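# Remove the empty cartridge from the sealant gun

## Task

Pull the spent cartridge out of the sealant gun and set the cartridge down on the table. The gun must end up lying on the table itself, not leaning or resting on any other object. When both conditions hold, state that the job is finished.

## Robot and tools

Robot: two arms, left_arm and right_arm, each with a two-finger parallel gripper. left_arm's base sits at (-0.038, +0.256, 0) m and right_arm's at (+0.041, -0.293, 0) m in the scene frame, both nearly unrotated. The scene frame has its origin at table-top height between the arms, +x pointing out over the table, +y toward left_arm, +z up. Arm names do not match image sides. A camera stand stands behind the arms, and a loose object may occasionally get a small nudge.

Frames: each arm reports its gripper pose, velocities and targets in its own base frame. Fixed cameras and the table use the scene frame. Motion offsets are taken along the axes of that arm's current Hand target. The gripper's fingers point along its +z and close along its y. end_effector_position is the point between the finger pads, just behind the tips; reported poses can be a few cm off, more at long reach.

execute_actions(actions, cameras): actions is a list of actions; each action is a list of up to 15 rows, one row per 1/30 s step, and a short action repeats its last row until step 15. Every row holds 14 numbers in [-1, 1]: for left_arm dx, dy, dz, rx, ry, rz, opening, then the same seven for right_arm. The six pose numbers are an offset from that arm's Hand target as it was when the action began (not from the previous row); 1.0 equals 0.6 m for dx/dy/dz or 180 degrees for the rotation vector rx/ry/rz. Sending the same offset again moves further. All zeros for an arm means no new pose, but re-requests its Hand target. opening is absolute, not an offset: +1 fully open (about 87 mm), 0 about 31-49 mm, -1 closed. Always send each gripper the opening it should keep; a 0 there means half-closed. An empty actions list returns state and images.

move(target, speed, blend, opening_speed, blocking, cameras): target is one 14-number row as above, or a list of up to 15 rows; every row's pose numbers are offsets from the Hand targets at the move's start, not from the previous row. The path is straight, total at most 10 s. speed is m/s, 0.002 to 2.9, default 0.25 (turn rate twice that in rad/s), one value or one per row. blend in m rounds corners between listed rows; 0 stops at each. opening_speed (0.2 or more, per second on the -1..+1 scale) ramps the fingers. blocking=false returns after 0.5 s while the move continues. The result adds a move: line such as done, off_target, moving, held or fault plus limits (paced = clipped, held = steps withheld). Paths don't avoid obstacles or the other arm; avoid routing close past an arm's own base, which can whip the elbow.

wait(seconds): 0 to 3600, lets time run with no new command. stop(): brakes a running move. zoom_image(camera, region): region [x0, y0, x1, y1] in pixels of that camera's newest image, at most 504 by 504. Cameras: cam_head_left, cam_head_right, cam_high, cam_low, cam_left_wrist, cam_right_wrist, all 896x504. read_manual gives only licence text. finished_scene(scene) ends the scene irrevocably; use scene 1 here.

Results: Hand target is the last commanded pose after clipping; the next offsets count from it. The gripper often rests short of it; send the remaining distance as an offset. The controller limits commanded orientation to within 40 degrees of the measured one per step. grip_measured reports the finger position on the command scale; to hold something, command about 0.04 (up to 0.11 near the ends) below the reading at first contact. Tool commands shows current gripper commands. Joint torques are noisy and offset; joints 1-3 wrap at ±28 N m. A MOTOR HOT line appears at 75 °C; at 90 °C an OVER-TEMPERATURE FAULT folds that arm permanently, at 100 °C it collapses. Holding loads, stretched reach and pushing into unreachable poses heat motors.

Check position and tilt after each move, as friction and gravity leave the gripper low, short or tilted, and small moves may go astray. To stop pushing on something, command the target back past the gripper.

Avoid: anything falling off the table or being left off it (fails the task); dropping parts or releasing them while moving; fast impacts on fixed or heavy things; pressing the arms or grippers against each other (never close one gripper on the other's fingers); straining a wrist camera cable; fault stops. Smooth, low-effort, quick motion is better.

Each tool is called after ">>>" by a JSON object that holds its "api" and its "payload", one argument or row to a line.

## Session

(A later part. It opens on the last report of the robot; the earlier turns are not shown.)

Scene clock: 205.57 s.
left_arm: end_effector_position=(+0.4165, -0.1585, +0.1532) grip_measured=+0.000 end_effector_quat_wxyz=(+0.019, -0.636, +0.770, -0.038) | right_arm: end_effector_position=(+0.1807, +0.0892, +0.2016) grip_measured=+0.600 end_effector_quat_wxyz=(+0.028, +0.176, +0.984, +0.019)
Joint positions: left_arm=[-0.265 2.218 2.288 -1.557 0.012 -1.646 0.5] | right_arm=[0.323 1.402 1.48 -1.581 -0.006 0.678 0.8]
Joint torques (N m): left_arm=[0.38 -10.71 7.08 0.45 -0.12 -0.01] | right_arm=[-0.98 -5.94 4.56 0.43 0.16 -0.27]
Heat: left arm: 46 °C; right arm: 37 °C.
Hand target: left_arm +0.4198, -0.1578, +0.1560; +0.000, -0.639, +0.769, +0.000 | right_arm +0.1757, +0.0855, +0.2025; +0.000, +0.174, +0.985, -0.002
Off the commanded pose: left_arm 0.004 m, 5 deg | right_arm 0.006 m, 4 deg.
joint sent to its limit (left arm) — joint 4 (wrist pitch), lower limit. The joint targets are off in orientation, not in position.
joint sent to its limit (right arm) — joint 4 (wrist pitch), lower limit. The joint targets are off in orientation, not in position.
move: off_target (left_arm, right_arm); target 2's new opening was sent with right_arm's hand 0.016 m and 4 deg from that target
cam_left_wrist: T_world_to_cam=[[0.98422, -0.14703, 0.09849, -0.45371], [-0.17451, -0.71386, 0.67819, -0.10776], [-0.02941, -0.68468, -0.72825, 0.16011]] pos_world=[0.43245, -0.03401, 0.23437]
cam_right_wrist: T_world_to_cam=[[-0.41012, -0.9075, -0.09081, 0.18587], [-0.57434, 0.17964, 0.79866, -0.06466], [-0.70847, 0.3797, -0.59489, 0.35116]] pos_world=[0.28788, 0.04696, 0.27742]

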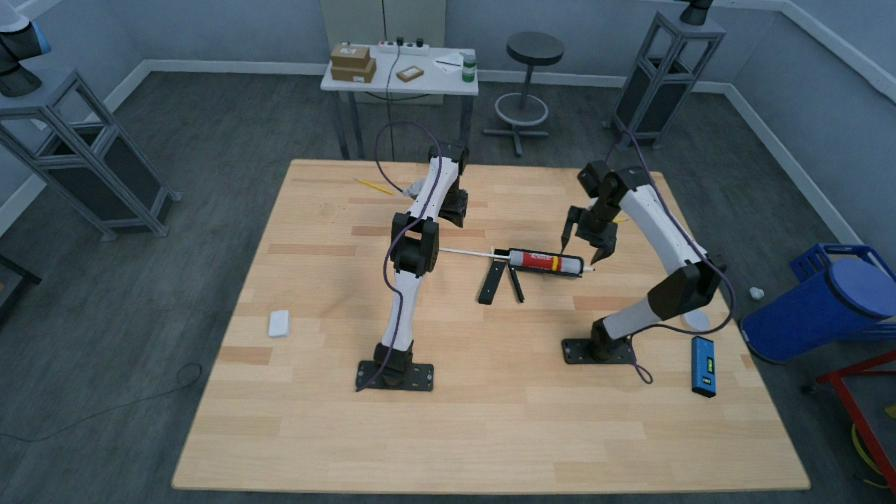

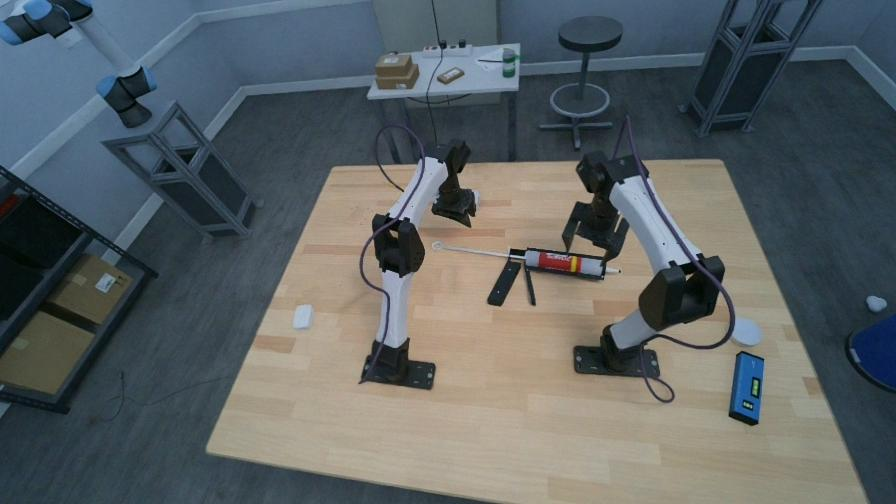

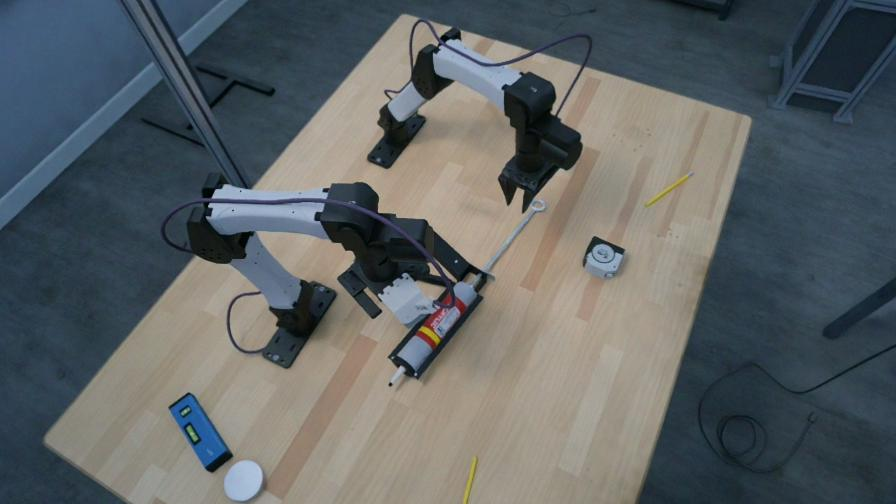

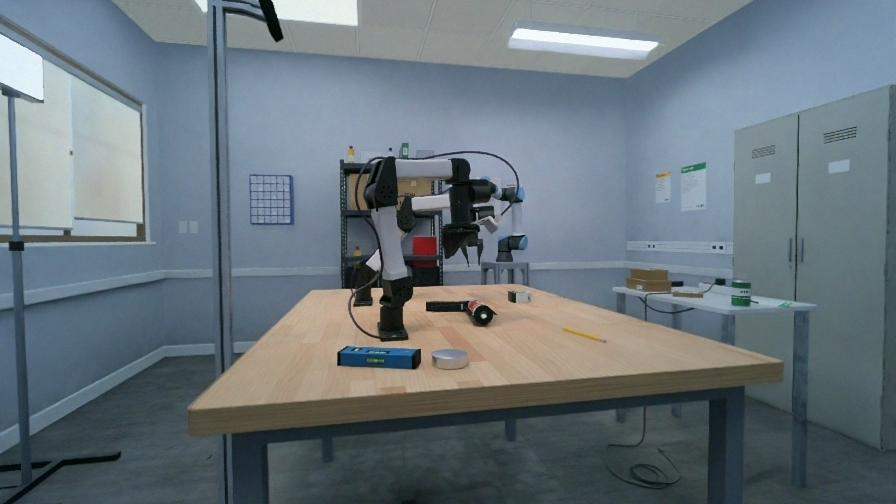

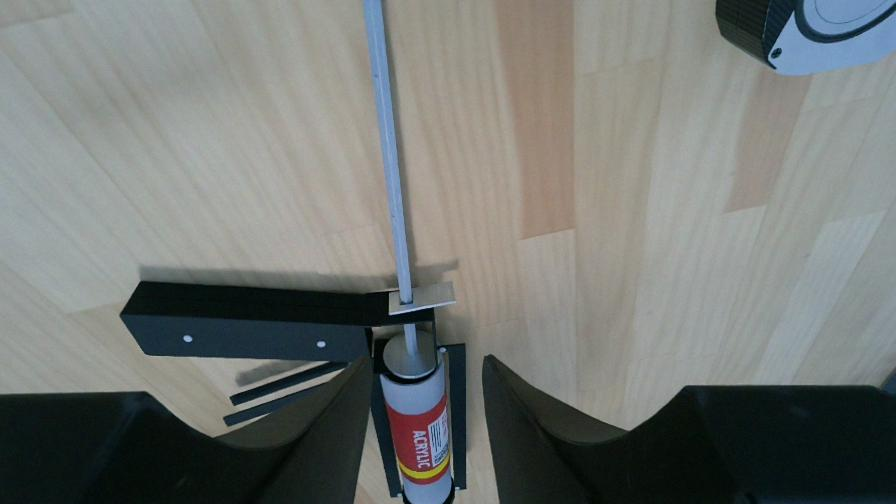

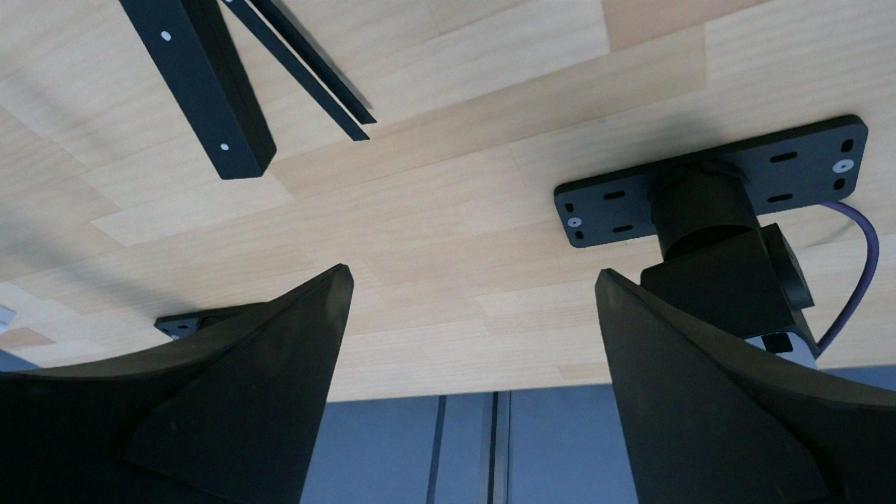

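>>> {"api": "zoom_image", "payload": {
  "camera": "cam_left_wrist",
  "region": [350, 250, 500, 400]
}}

>>> {"api": "zoom_image", "payload": {
  "camera": "cam_left_wrist",
  "region": [340, 400, 500, 504]
}}

>>> {"api": "zoom_image", "payload": {
  "camera": "cam_low",
  "region": [440, 290, 520, 340]
}}

Scaled by 3.360 from the camera's image (finer frame: 1280x720).

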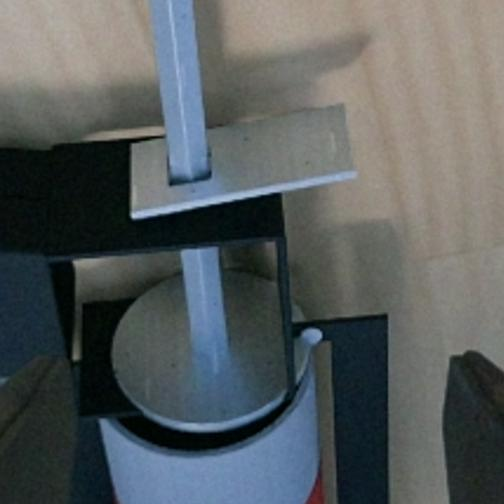

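Scaled by 3.150 from the camera's image (finer frame: 1280x720).

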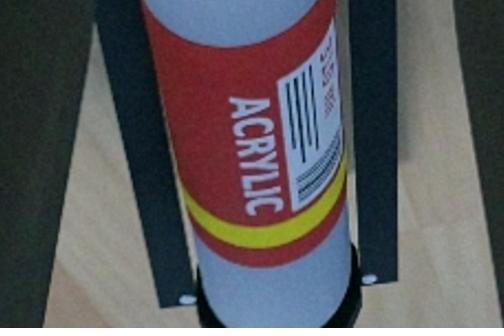

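Scaled by 6.300 from the camera's image (finer frame: 1280x720).

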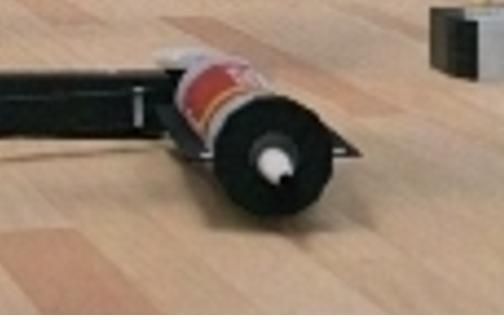

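>>> {"api": "move", "payload": {
  "target": [-0.25,0.03,0,0,0,0,0.4,-0.1355,0.1495,0.121,0,0,-0.558,1],
  "cameras": ["cam_right_wrist","cam_high","cam_low"]
}}

Scene clock: 251.27 s.
left_arm: end_effector_position=(+0.4300, -0.0084, +0.1492) grip_measured=+0.400 end_effector_quat_wxyz=(+0.026, -0.644, +0.764, -0.026) | right_arm: end_effector_position=(+0.2747, +0.1365, +0.1300) grip_measured=+1.000 end_effector_quat_wxyz=(-0.008, -0.637, +0.771, +0.004)
Joint positions: left_arm=[0.079 2.218 2.277 -1.557 0.012 -1.322 0.7] | right_arm=[0.558 1.823 1.623 -1.388 -0.006 -0.824 1]
Joint torques (N m): left_arm=[0.35 -12.3 6.11 0.47 -0.12 0.17] | right_arm=[0.05 -6.87 8.17 0.44 0.15 -0.25]
Heat: left arm: 51 °C; right arm: 34 °C.
Hand target: left_arm +0.4296, -0.0071, +0.1559; +0.000, -0.639, +0.769, -0.001 | right_arm +0.2827, +0.1417, +0.1297; -0.001, -0.645, +0.764, -0.001
Off the commanded pose: left_arm 0.007 m, 4 deg | right_arm 0.010 m, 2 deg.
joint sent to its limit (left arm) — joint 4 (wrist pitch), lower limit. The joint targets are off in orientation, not in position.
move: off_target (left_arm)
cam_right_wrist: T_world_to_cam=[[0.96439, -0.25823, -0.05711, -0.20969], [-0.09732, -0.5473, 0.83126, 0.00199], [-0.24591, -0.7961, -0.55295, 0.3852]] pos_world=[0.29714, 0.25359, 0.19936]
Images, in order (width x height): cam_high 896x504, cam_low 896x504, cam_right_wrist 896x504.

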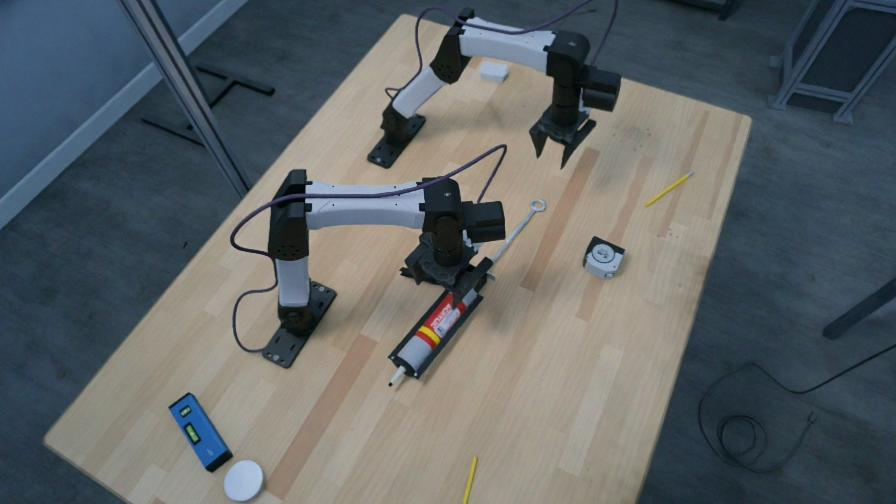

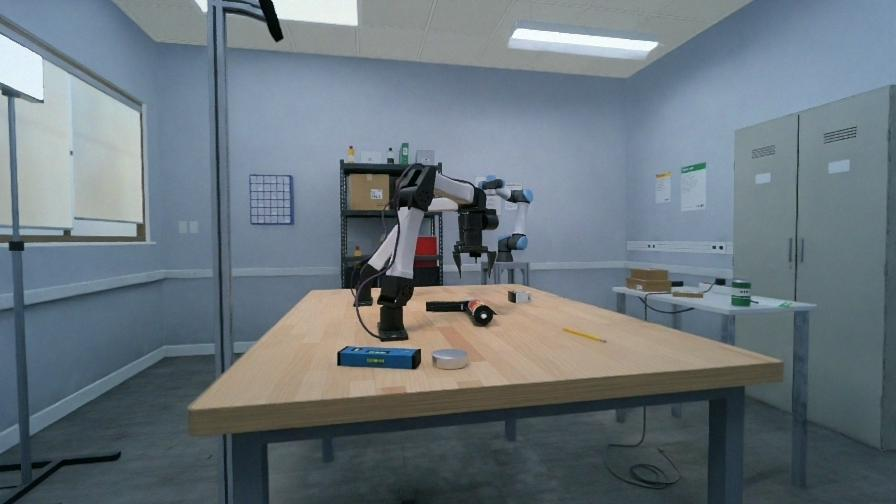

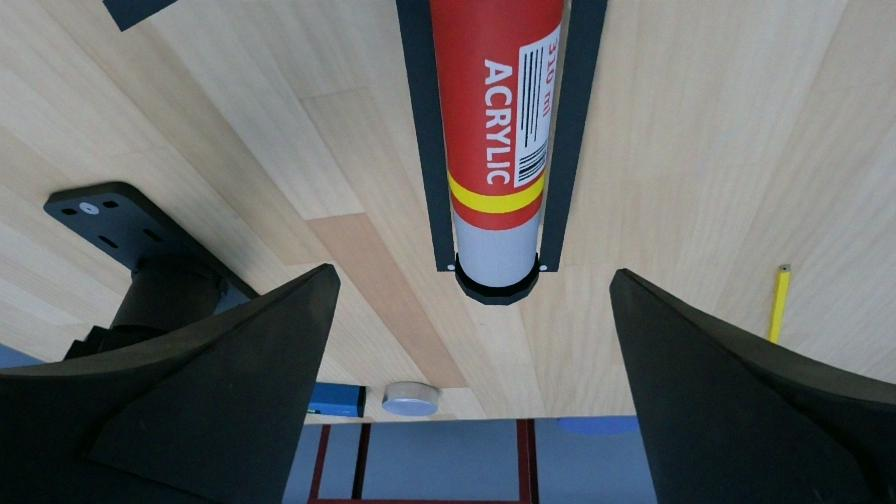

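>>> {"api": "move", "payload": {
  "target": [0,0,0,0,0,0,0.4,-0.034,0.009,0.15,0,0,0,0.4],
  "cameras": ["cam_right_wrist","cam_high","cam_low"]
}}

>>> {"api": "zoom_image", "payload": {
  "camera": "cam_low",
  "region": [430, 270, 530, 340]
}}

Scene clock: 265.43 s.
left_arm: end_effector_position=(+0.4300, -0.0084, +0.1492) grip_measured=+0.400 end_effector_quat_wxyz=(+0.026, -0.644, +0.764, -0.026) | right_arm: end_effector_position=(+0.2823, +0.1628, +0.0471) grip_measured=+0.400 end_effector_quat_wxyz=(+0.007, -0.649, +0.761, +0.002)
Joint positions: left_arm=[0.079 2.218 2.277 -1.557 0.012 -1.322 0.7] | right_arm=[0.612 1.906 1.403 -1.055 -0.006 -0.8 0.7]
Joint torques (N m): left_arm=[0.36 -12.3 6.15 0.47 -0.11 0.16] | right_arm=[-0.06 -7.88 5.01 0.5 0.15 0.06]
Heat: left arm: 54 °C; right arm: 35 °C.
Hand target: left_arm +0.4296, -0.0071, +0.1559; +0.000, -0.639, +0.769, -0.001 | right_arm +0.2807, +0.1625, +0.0396; -0.001, -0.645, +0.764, -0.001
Off the commanded pose: left_arm 0.007 m, 4 deg | right_arm 0.008 m, 1 deg.
joint sent to its limit (left arm) — joint 4 (wrist pitch), lower limit. The joint targets are off in orientation, not in position.
move: done
cam_right_wrist: T_world_to_cam=[[0.97283, -0.22865, -0.03648, -0.22321], [-0.10171, -0.56352, 0.81982, 0.09048], [-0.20801, -0.79383, -0.57146, 0.35193]] pos_world=[0.29955, 0.27933, 0.1188]
Images, in order (width x height): cam_high 896x504, cam_low 896x504, cam_right_wrist 896x504.

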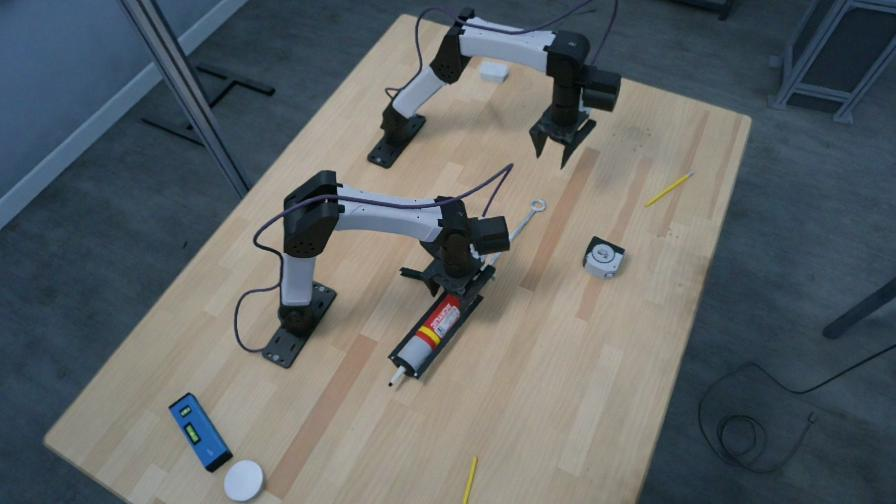

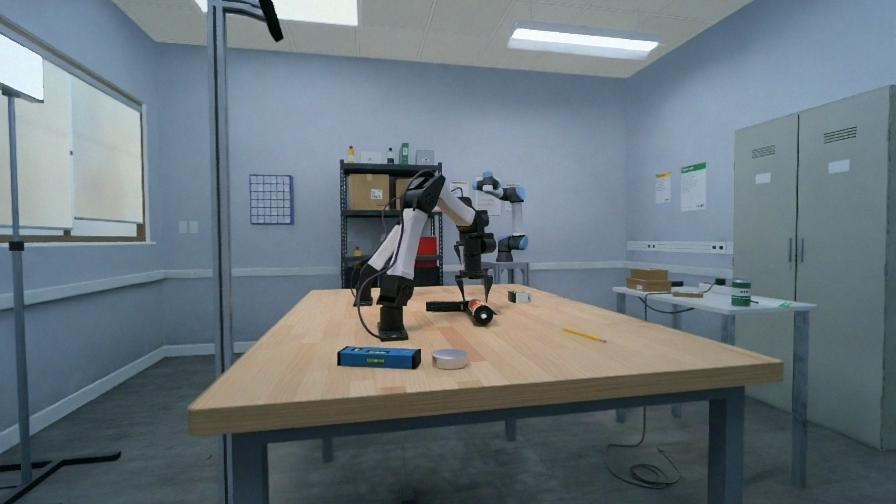

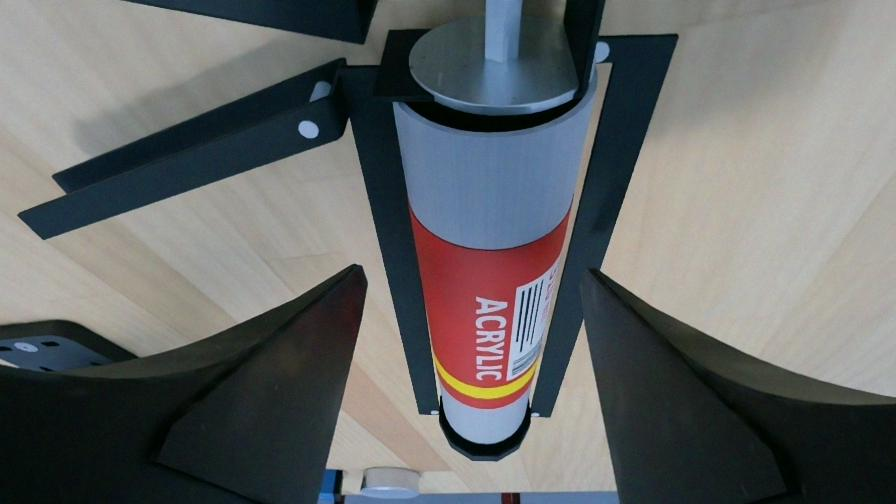

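Scaled by 5.040 from the camera's image (finer frame: 1280x720).

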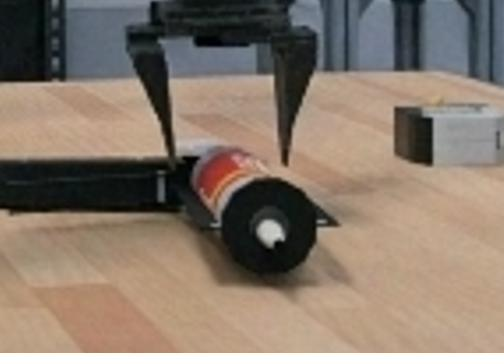

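>>> {"api": "move", "payload": {
  "target": [
    [0,0,0,0,0,0,0.4,0,-0.004,0.018,0,0,0,0.4],
    [0,0,0,0,0,0,0.4,0,-0.004,0.018,0,0,0,0.0]
  ],
  "opening_speed": 0.8,
  "cameras": ["cam_right_wrist"]
}}

Scene clock: 273.97 s.
left_arm: end_effector_position=(+0.4300, -0.0084, +0.1492) grip_measured=+0.400 end_effector_quat_wxyz=(+0.026, -0.644, +0.764, -0.026) | right_arm: end_effector_position=(+0.2859, +0.1646, +0.0373) grip_measured=+0.000 end_effector_quat_wxyz=(+0.011, -0.649, +0.761, +0.000)
Joint positions: left_arm=[0.079 2.218 2.277 -1.557 0.012 -1.322 0.7] | right_arm=[0.612 1.923 1.385 -1.011 -0.002 -0.8 0.5]
Joint torques (N m): left_arm=[0.35 -12.3 6.09 0.47 -0.12 0.16] | right_arm=[-0.5 -7.76 4.78 0.47 0.11 0]
Heat: left arm: 55 °C; right arm: 35 °C.
Hand target: left_arm +0.4296, -0.0071, +0.1559; +0.000, -0.639, +0.769, -0.001 | right_arm +0.2831, +0.1621, +0.0288; -0.001, -0.646, +0.764, -0.001
Off the commanded pose: left_arm 0.007 m, 4 deg | right_arm 0.009 m, 1 deg.
joint sent to its limit (left arm) — joint 4 (wrist pitch), lower limit. The joint targets are off in orientation, not in position.
move: done
cam_right_wrist: T_world_to_cam=[[0.97312, -0.22861, -0.02792, -0.22707], [-0.10943, -0.56561, 0.81738, 0.10254], [-0.20265, -0.79235, -0.57542, 0.34688]] pos_world=[0.30249, 0.28094, 0.10945]

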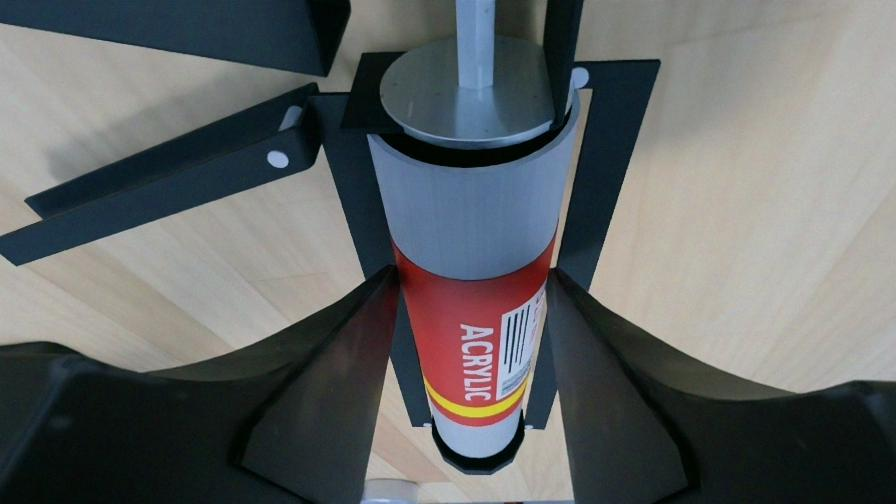

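>>> {"api": "move", "payload": {
  "target": [
    [0,0,0,0,0,0,0.4,0,0,0,0,0,0,-0.16],
    [0,0,0,0,0,0,0.4,0.001,0,-0.04,0,-0.05,0,-0.16]
  ],
  "opening_speed": 0.8,
  "speed": 0.08,
  "cameras": ["cam_right_wrist","cam_high","cam_low"]
}}

>>> {"api": "zoom_image", "payload": {
  "camera": "cam_low",
  "region": [430, 270, 530, 340]
}}

Scene clock: 288.10 s.
left_arm: end_effector_position=(+0.4300, -0.0084, +0.1492) grip_measured=+0.400 end_effector_quat_wxyz=(+0.026, -0.644, +0.764, -0.026) | right_arm: end_effector_position=(+0.2834, +0.1620, +0.0471) grip_measured=-0.160 end_effector_quat_wxyz=(+0.046, -0.641, +0.765, +0.045)
Joint positions: left_arm=[0.079 2.218 2.277 -1.557 0.012 -1.322 0.7] | right_arm=[0.558 1.844 1.333 -0.981 -0.103 -0.832 0.42]
Joint torques (N m): left_arm=[0.35 -12.3 6.12 0.47 -0.11 0.17] | right_arm=[-0.91 -12.07 4.72 0.59 -0.11 -0.25]
Heat: left arm: 56 °C; right arm: 35 °C.
Hand target: left_arm +0.4296, -0.0071, +0.1559; +0.000, -0.639, +0.769, -0.001 | right_arm +0.2830, +0.1615, +0.0528; +0.059, -0.644, +0.761, +0.050
Off the commanded pose: left_arm 0.007 m, 4 deg | right_arm 0.006 m, 2 deg.
joint sent to its limit (left arm) — joint 4 (wrist pitch), lower limit. The joint targets are off in orientation, not in position.
move: done
cam_right_wrist: T_world_to_cam=[[0.96896, -0.23982, -0.06002, -0.22047], [-0.11542, -0.65354, 0.74804, 0.11195], [-0.21862, -0.71789, -0.66094, 0.34653]] pos_world=[0.3023, 0.26906, 0.13206]
Images, in order (width x height): cam_high 896x504, cam_low 896x504, cam_right_wrist 896x504.

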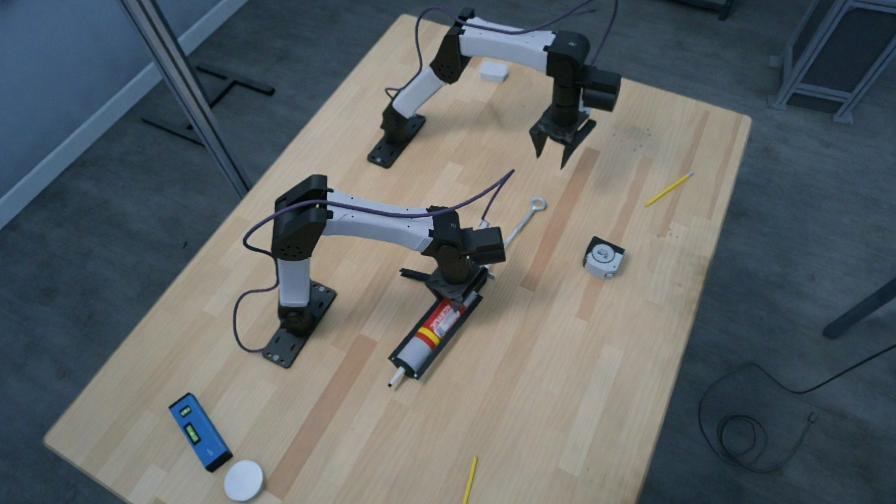

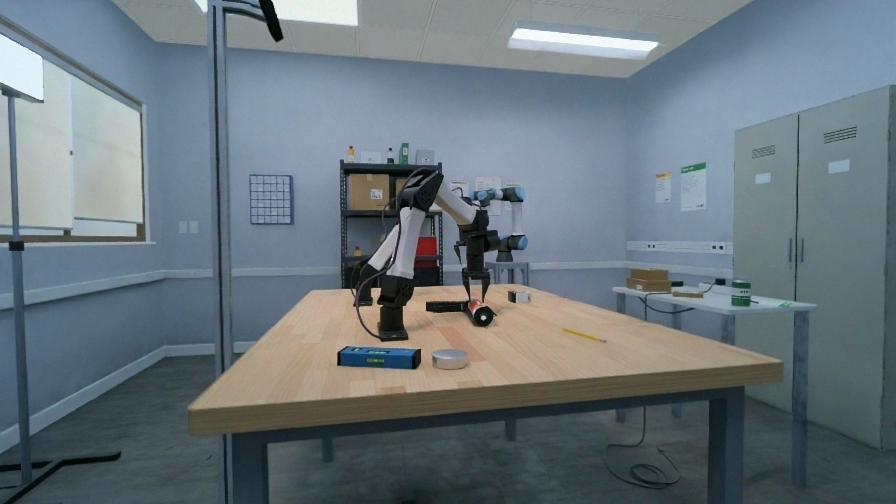

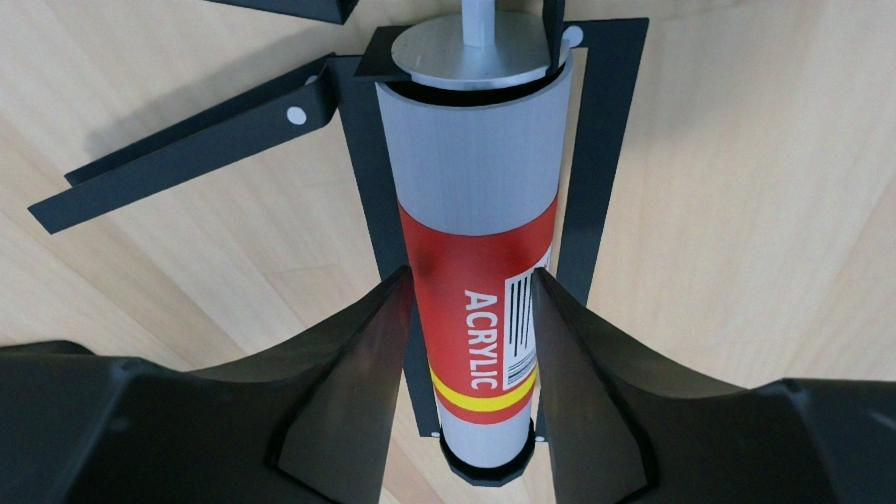

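Scaled by 5.040 from the camera's image (finer frame: 1280x720).

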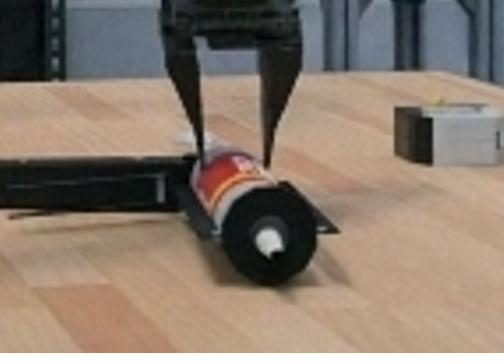

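>>> {"api": "move", "payload": {
  "target": [
    [0,0,0,0,0,0,0.4,0,0,0,0,0,0,0.35],
    [0,0,0,0,0,0,0.4,0.0075,0,0.05,0,0.05,0,0.35],
    [0,0,0,0,0,0,0.4,0.0075,0,0.05,0,0.05,0,-0.1]
  ],
  "opening_speed": 1.0,
  "speed": 0.1,
  "cameras": ["cam_right_wrist"]
}}

Scene clock: 311.33 s.
left_arm: end_effector_position=(+0.4300, -0.0084, +0.1492) grip_measured=+0.400 end_effector_quat_wxyz=(+0.026, -0.644, +0.764, -0.026) | right_arm: end_effector_position=(+0.2841, +0.1594, +0.0284) grip_measured=+0.003 end_effector_quat_wxyz=(+0.009, -0.648, +0.762, -0.003)
Joint positions: left_arm=[0.079 2.218 2.277 -1.557 0.012 -1.322 0.7] | right_arm=[0.606 1.921 1.344 -0.976 0.004 -0.804 0.502]
Joint torques (N m): left_arm=[0.34 -12.31 6.11 0.47 -0.11 0.17] | right_arm=[-0.03 -6.83 6.93 0.35 0.06 0.04]
Heat: left arm: 58 °C; right arm: 38 °C.
Hand target: left_arm +0.4296, -0.0071, +0.1559; +0.000, -0.639, +0.769, -0.001 | right_arm +0.2830, +0.1616, +0.0224; -0.001, -0.645, +0.764, -0.001
Off the commanded pose: left_arm 0.007 m, 4 deg | right_arm 0.006 m, 1 deg.
joint sent to its limit (left arm) — joint 4 (wrist pitch), lower limit. The joint targets are off in orientation, not in position.
move: done
cam_right_wrist: T_world_to_cam=[[0.97258, -0.23117, -0.0256, -0.22622], [-0.11138, -0.55957, 0.82127, 0.10614], [-0.20418, -0.79589, -0.56997, 0.33814]] pos_world=[0.30088, 0.27622, 0.09977]

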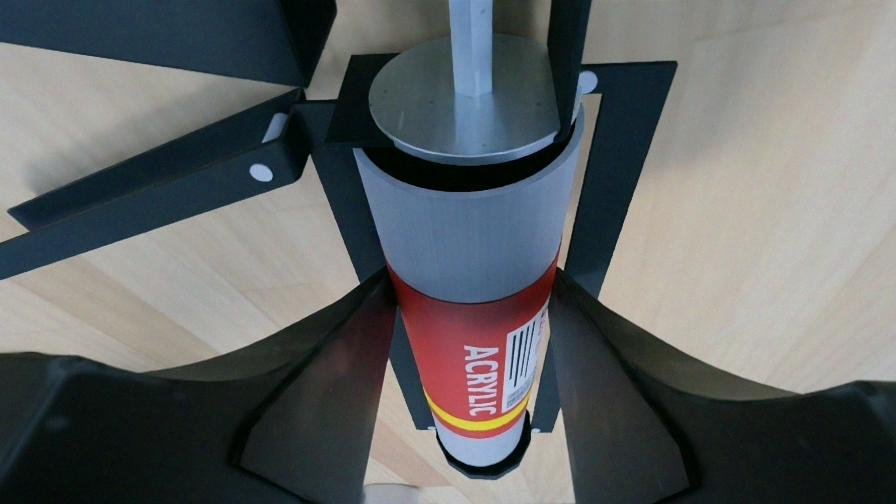

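>>> {"api": "move", "payload": {
  "target": [0,0,0,0,0,0,0.4,-0.03,0,-0.005,0,0,0,-0.1],
  "speed": 0.06,
  "cameras": ["cam_right_wrist","cam_high"]
}}

>>> {"api": "zoom_image", "payload": {
  "camera": "cam_high",
  "region": [360, 220, 520, 400]
}}

Scene clock: 316.20 s.
left_arm: end_effector_position=(+0.4300, -0.0084, +0.1492) grip_measured=+0.400 end_effector_quat_wxyz=(+0.026, -0.644, +0.764, -0.026) | right_arm: end_effector_position=(+0.2840, +0.1697, +0.0285) grip_measured=+0.003 end_effector_quat_wxyz=(-0.005, -0.648, +0.761, -0.008)
Joint positions: left_arm=[0.079 2.218 2.277 -1.557 0.012 -1.322 0.7] | right_arm=[0.636 1.967 1.405 -1.017 0.016 -0.775 0.502]
Joint torques (N m): left_arm=[0.34 -12.3 6.12 0.47 -0.12 0.17] | right_arm=[0.36 -7.64 8.01 0.41 -0.06 0.1]
Heat: left arm: 59 °C; right arm: 38 °C.
Hand target: left_arm +0.4296, -0.0071, +0.1559; +0.000, -0.639, +0.769, -0.001 | right_arm +0.2860, +0.1794, +0.0254; -0.001, -0.646, +0.764, -0.001
Off the commanded pose: left_arm 0.007 m, 4 deg | right_arm 0.010 m, 1 deg.
joint sent to its limit (left arm) — joint 4 (wrist pitch), lower limit. The joint targets are off in orientation, not in position.
move: done
cam_right_wrist: T_world_to_cam=[[0.97241, -0.23086, -0.03358, -0.2236], [-0.09895, -0.53852, 0.83678, 0.10427], [-0.21126, -0.81037, -0.54651, 0.3502]] pos_world=[0.30173, 0.28832, 0.09663]
Images, in order (width x height): cam_high 896x504, cam_right_wrist 896x504.

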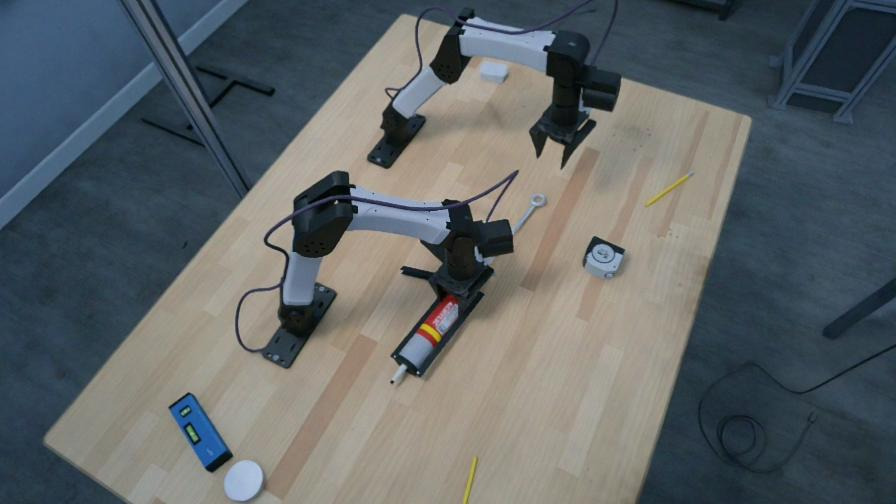

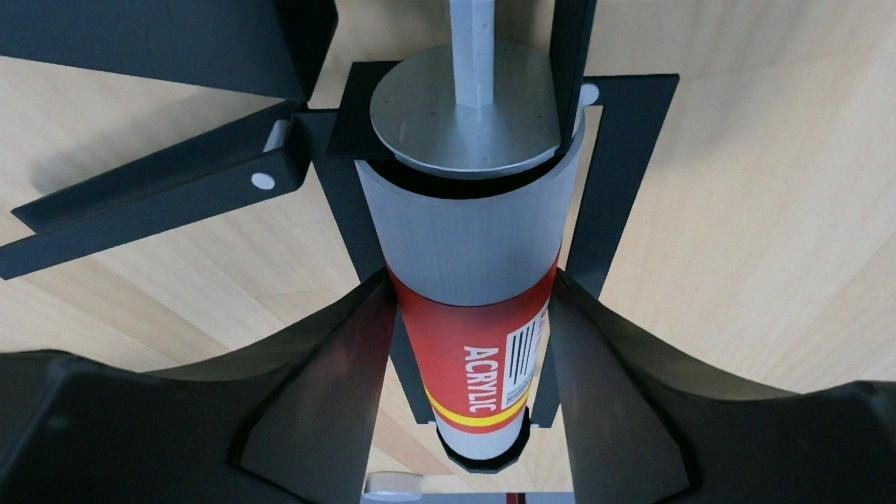

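Scaled by 2.800 from the camera's image (finer frame: 1280x720).

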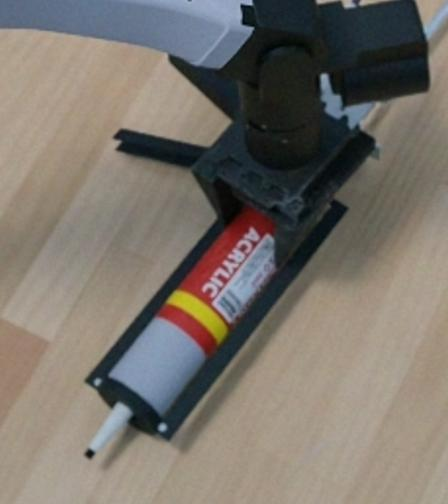

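>>> {"api": "move", "payload": {
  "target": [0,0,0,0,0,0,0.4,-0.005,0,-0.035,0,-0.04,0,-0.12],
  "speed": 0.06,
  "cameras": ["cam_right_wrist","cam_low","cam_left_wrist"]
}}

>>> {"api": "zoom_image", "payload": {
  "camera": "cam_low",
  "region": [430, 270, 530, 340]
}}

Scene clock: 328.10 s.
left_arm: end_effector_position=(+0.4300, -0.0084, +0.1492) grip_measured=+0.400 end_effector_quat_wxyz=(+0.026, -0.644, +0.764, -0.026) | right_arm: end_effector_position=(+0.2835, +0.1757, +0.0391) grip_measured=+0.003 end_effector_quat_wxyz=(+0.019, -0.642, +0.766, +0.026)
Joint positions: left_arm=[0.079 2.218 2.277 -1.557 0.012 -1.322 0.7] | right_arm=[0.613 1.927 1.405 -1.016 -0.056 -0.78 0.502]
Joint torques (N m): left_arm=[0.35 -12.31 6.09 0.47 -0.12 0.16] | right_arm=[-0.8 -13.31 4.9 0.73 -0.28 -0.23]
Heat: left arm: 59 °C; right arm: 38 °C.
Hand target: left_arm +0.4296, -0.0071, +0.1559; +0.000, -0.639, +0.769, -0.001 | right_arm +0.2865, +0.1825, +0.0464; +0.047, -0.644, +0.762, +0.040
Off the commanded pose: left_arm 0.007 m, 4 deg | right_arm 0.010 m, 4 deg.
joint sent to its limit (left arm) — joint 4 (wrist pitch), lower limit. The joint targets are off in orientation, not in position.
move: off_target (right_arm)
cam_left_wrist: T_world_to_cam=[[0.98772, -0.12815, 0.08938, -0.44456], [-0.15508, -0.73475, 0.66038, -0.0014], [-0.01896, -0.66613, -0.7456, 0.25856]] pos_world=[0.44378, 0.11423, 0.23344]
cam_right_wrist: T_world_to_cam=[[0.96804, -0.24314, -0.06152, -0.21683], [-0.1015, -0.60411, 0.79041, 0.11261], [-0.22934, -0.7589, -0.60948, 0.35932]] pos_world=[0.30374, 0.288, 0.11665]
Images, in order (width x height): cam_low 896x504, cam_left_wrist 896x504, cam_right_wrist 896x504.

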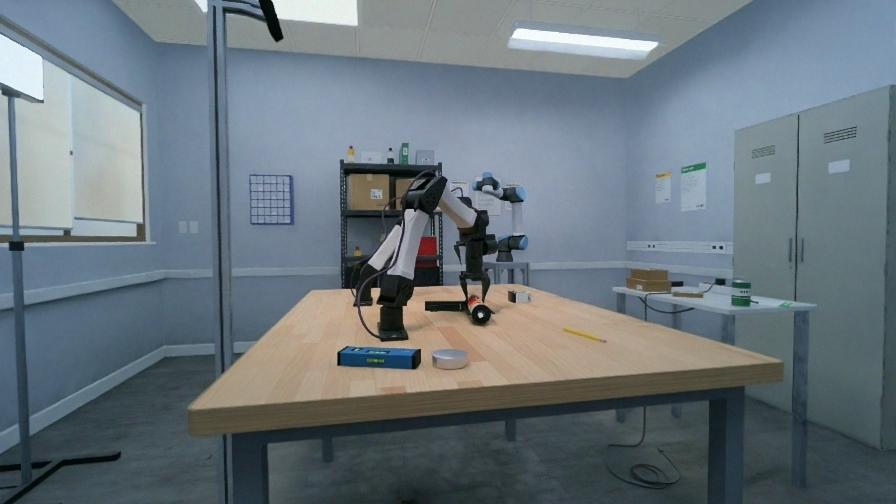

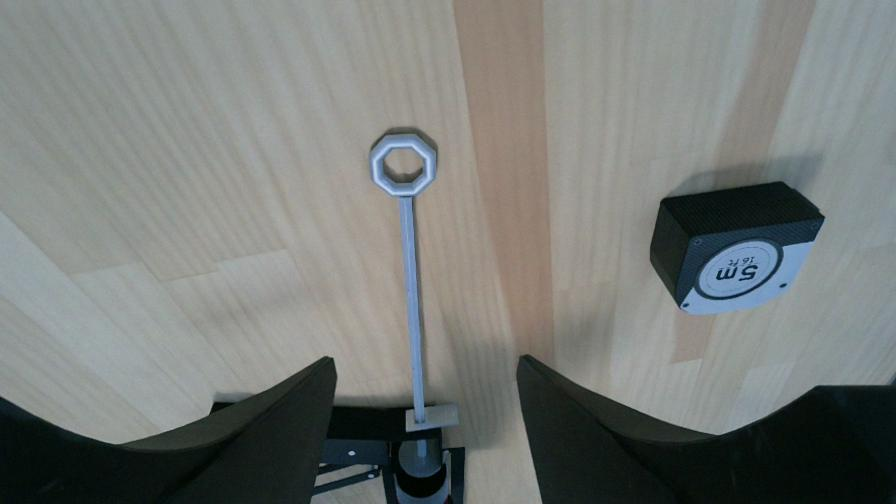

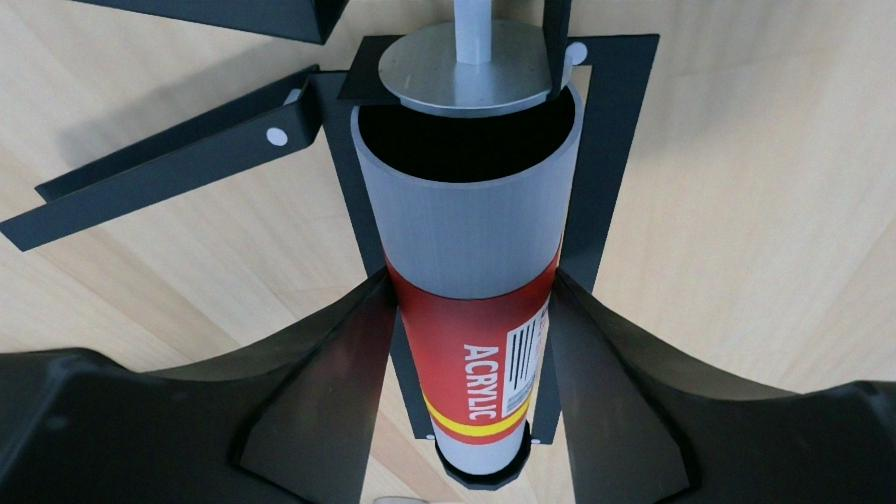

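Scaled by 5.040 from the camera's image (finer frame: 1280x720).

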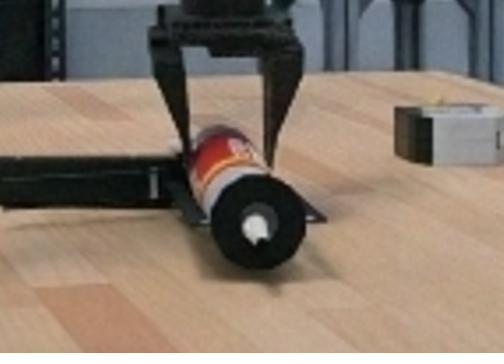

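>>> {"api": "move", "payload": {
  "target": [0,0,0,0,0,0,0.4,-0.003,0,-0.035,0,-0.04,0,-0.12],
  "speed": 0.06,
  "cameras": ["cam_right_wrist","cam_low"]
}}

>>> {"api": "zoom_image", "payload": {
  "camera": "cam_low",
  "region": [430, 270, 530, 340]
}}

Scene clock: 334.87 s.
left_arm: end_effector_position=(+0.4300, -0.0084, +0.1492) grip_measured=+0.400 end_effector_quat_wxyz=(+0.026, -0.644, +0.764, -0.026) | right_arm: end_effector_position=(+0.2837, +0.1747, +0.0599) grip_measured=+0.003 end_effector_quat_wxyz=(+0.066, -0.637, +0.765, +0.067)
Joint positions: left_arm=[0.079 2.218 2.277 -1.557 0.012 -1.322 0.7] | right_arm=[0.563 1.825 1.364 -0.994 -0.15 -0.818 0.502]
Joint torques (N m): left_arm=[0.34 -12.3 6.11 0.47 -0.11 0.17] | right_arm=[-0.7 -12.27 5.15 0.89 -0.37 -0.24]
Heat: left arm: 60 °C; right arm: 41 °C.
Hand target: left_arm +0.4296, -0.0071, +0.1559; +0.000, -0.639, +0.769, -0.001 | right_arm +0.2864, +0.1816, +0.0674; +0.094, -0.641, +0.758, +0.080
Off the commanded pose: left_arm 0.007 m, 4 deg | right_arm 0.011 m, 4 deg.
joint sent to its limit (left arm) — joint 4 (wrist pitch), lower limit. The joint targets are off in orientation, not in position.
move: off_target (right_arm)
cam_right_wrist: T_world_to_cam=[[0.96811, -0.24019, -0.07127, -0.21598], [-0.1206, -0.69609, 0.70775, 0.12203], [-0.21961, -0.67658, -0.70286, 0.35969]] pos_world=[0.3028, 0.27643, 0.15105]
Images, in order (width x height): cam_low 896x504, cam_right_wrist 896x504.

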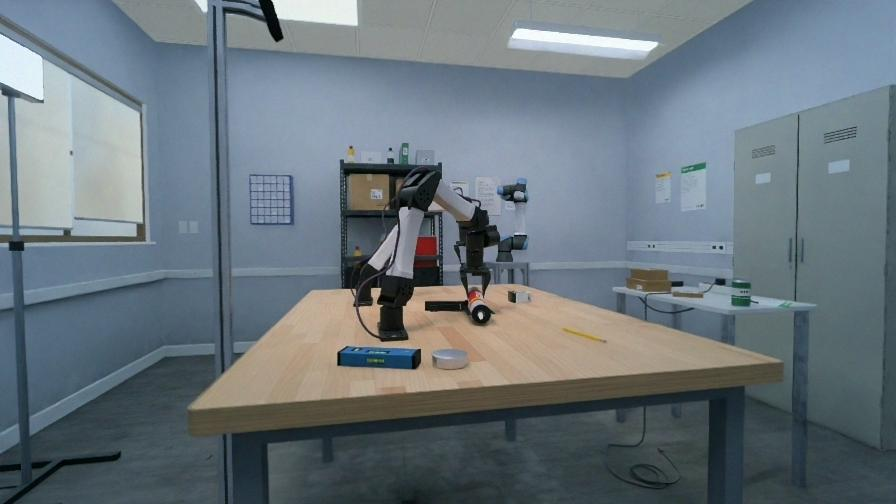

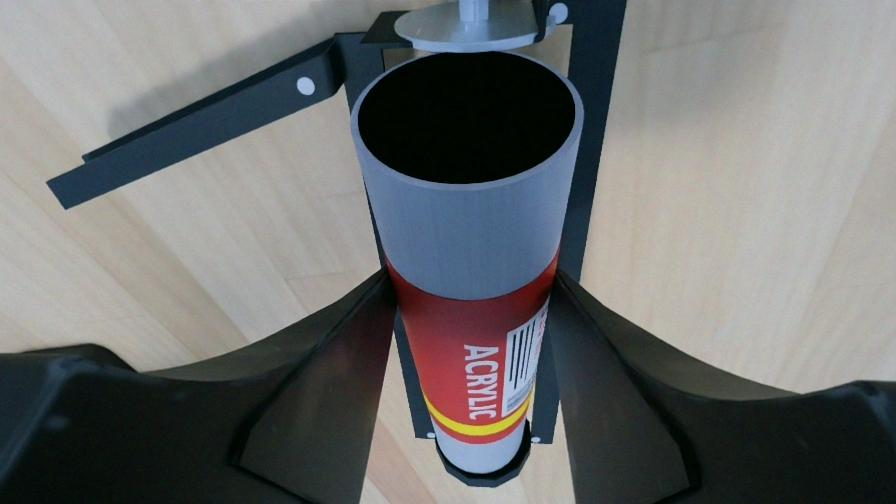

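Scaled by 5.040 from the camera's image (finer frame: 1280x720).

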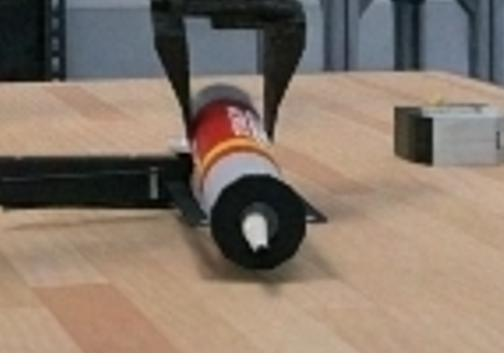

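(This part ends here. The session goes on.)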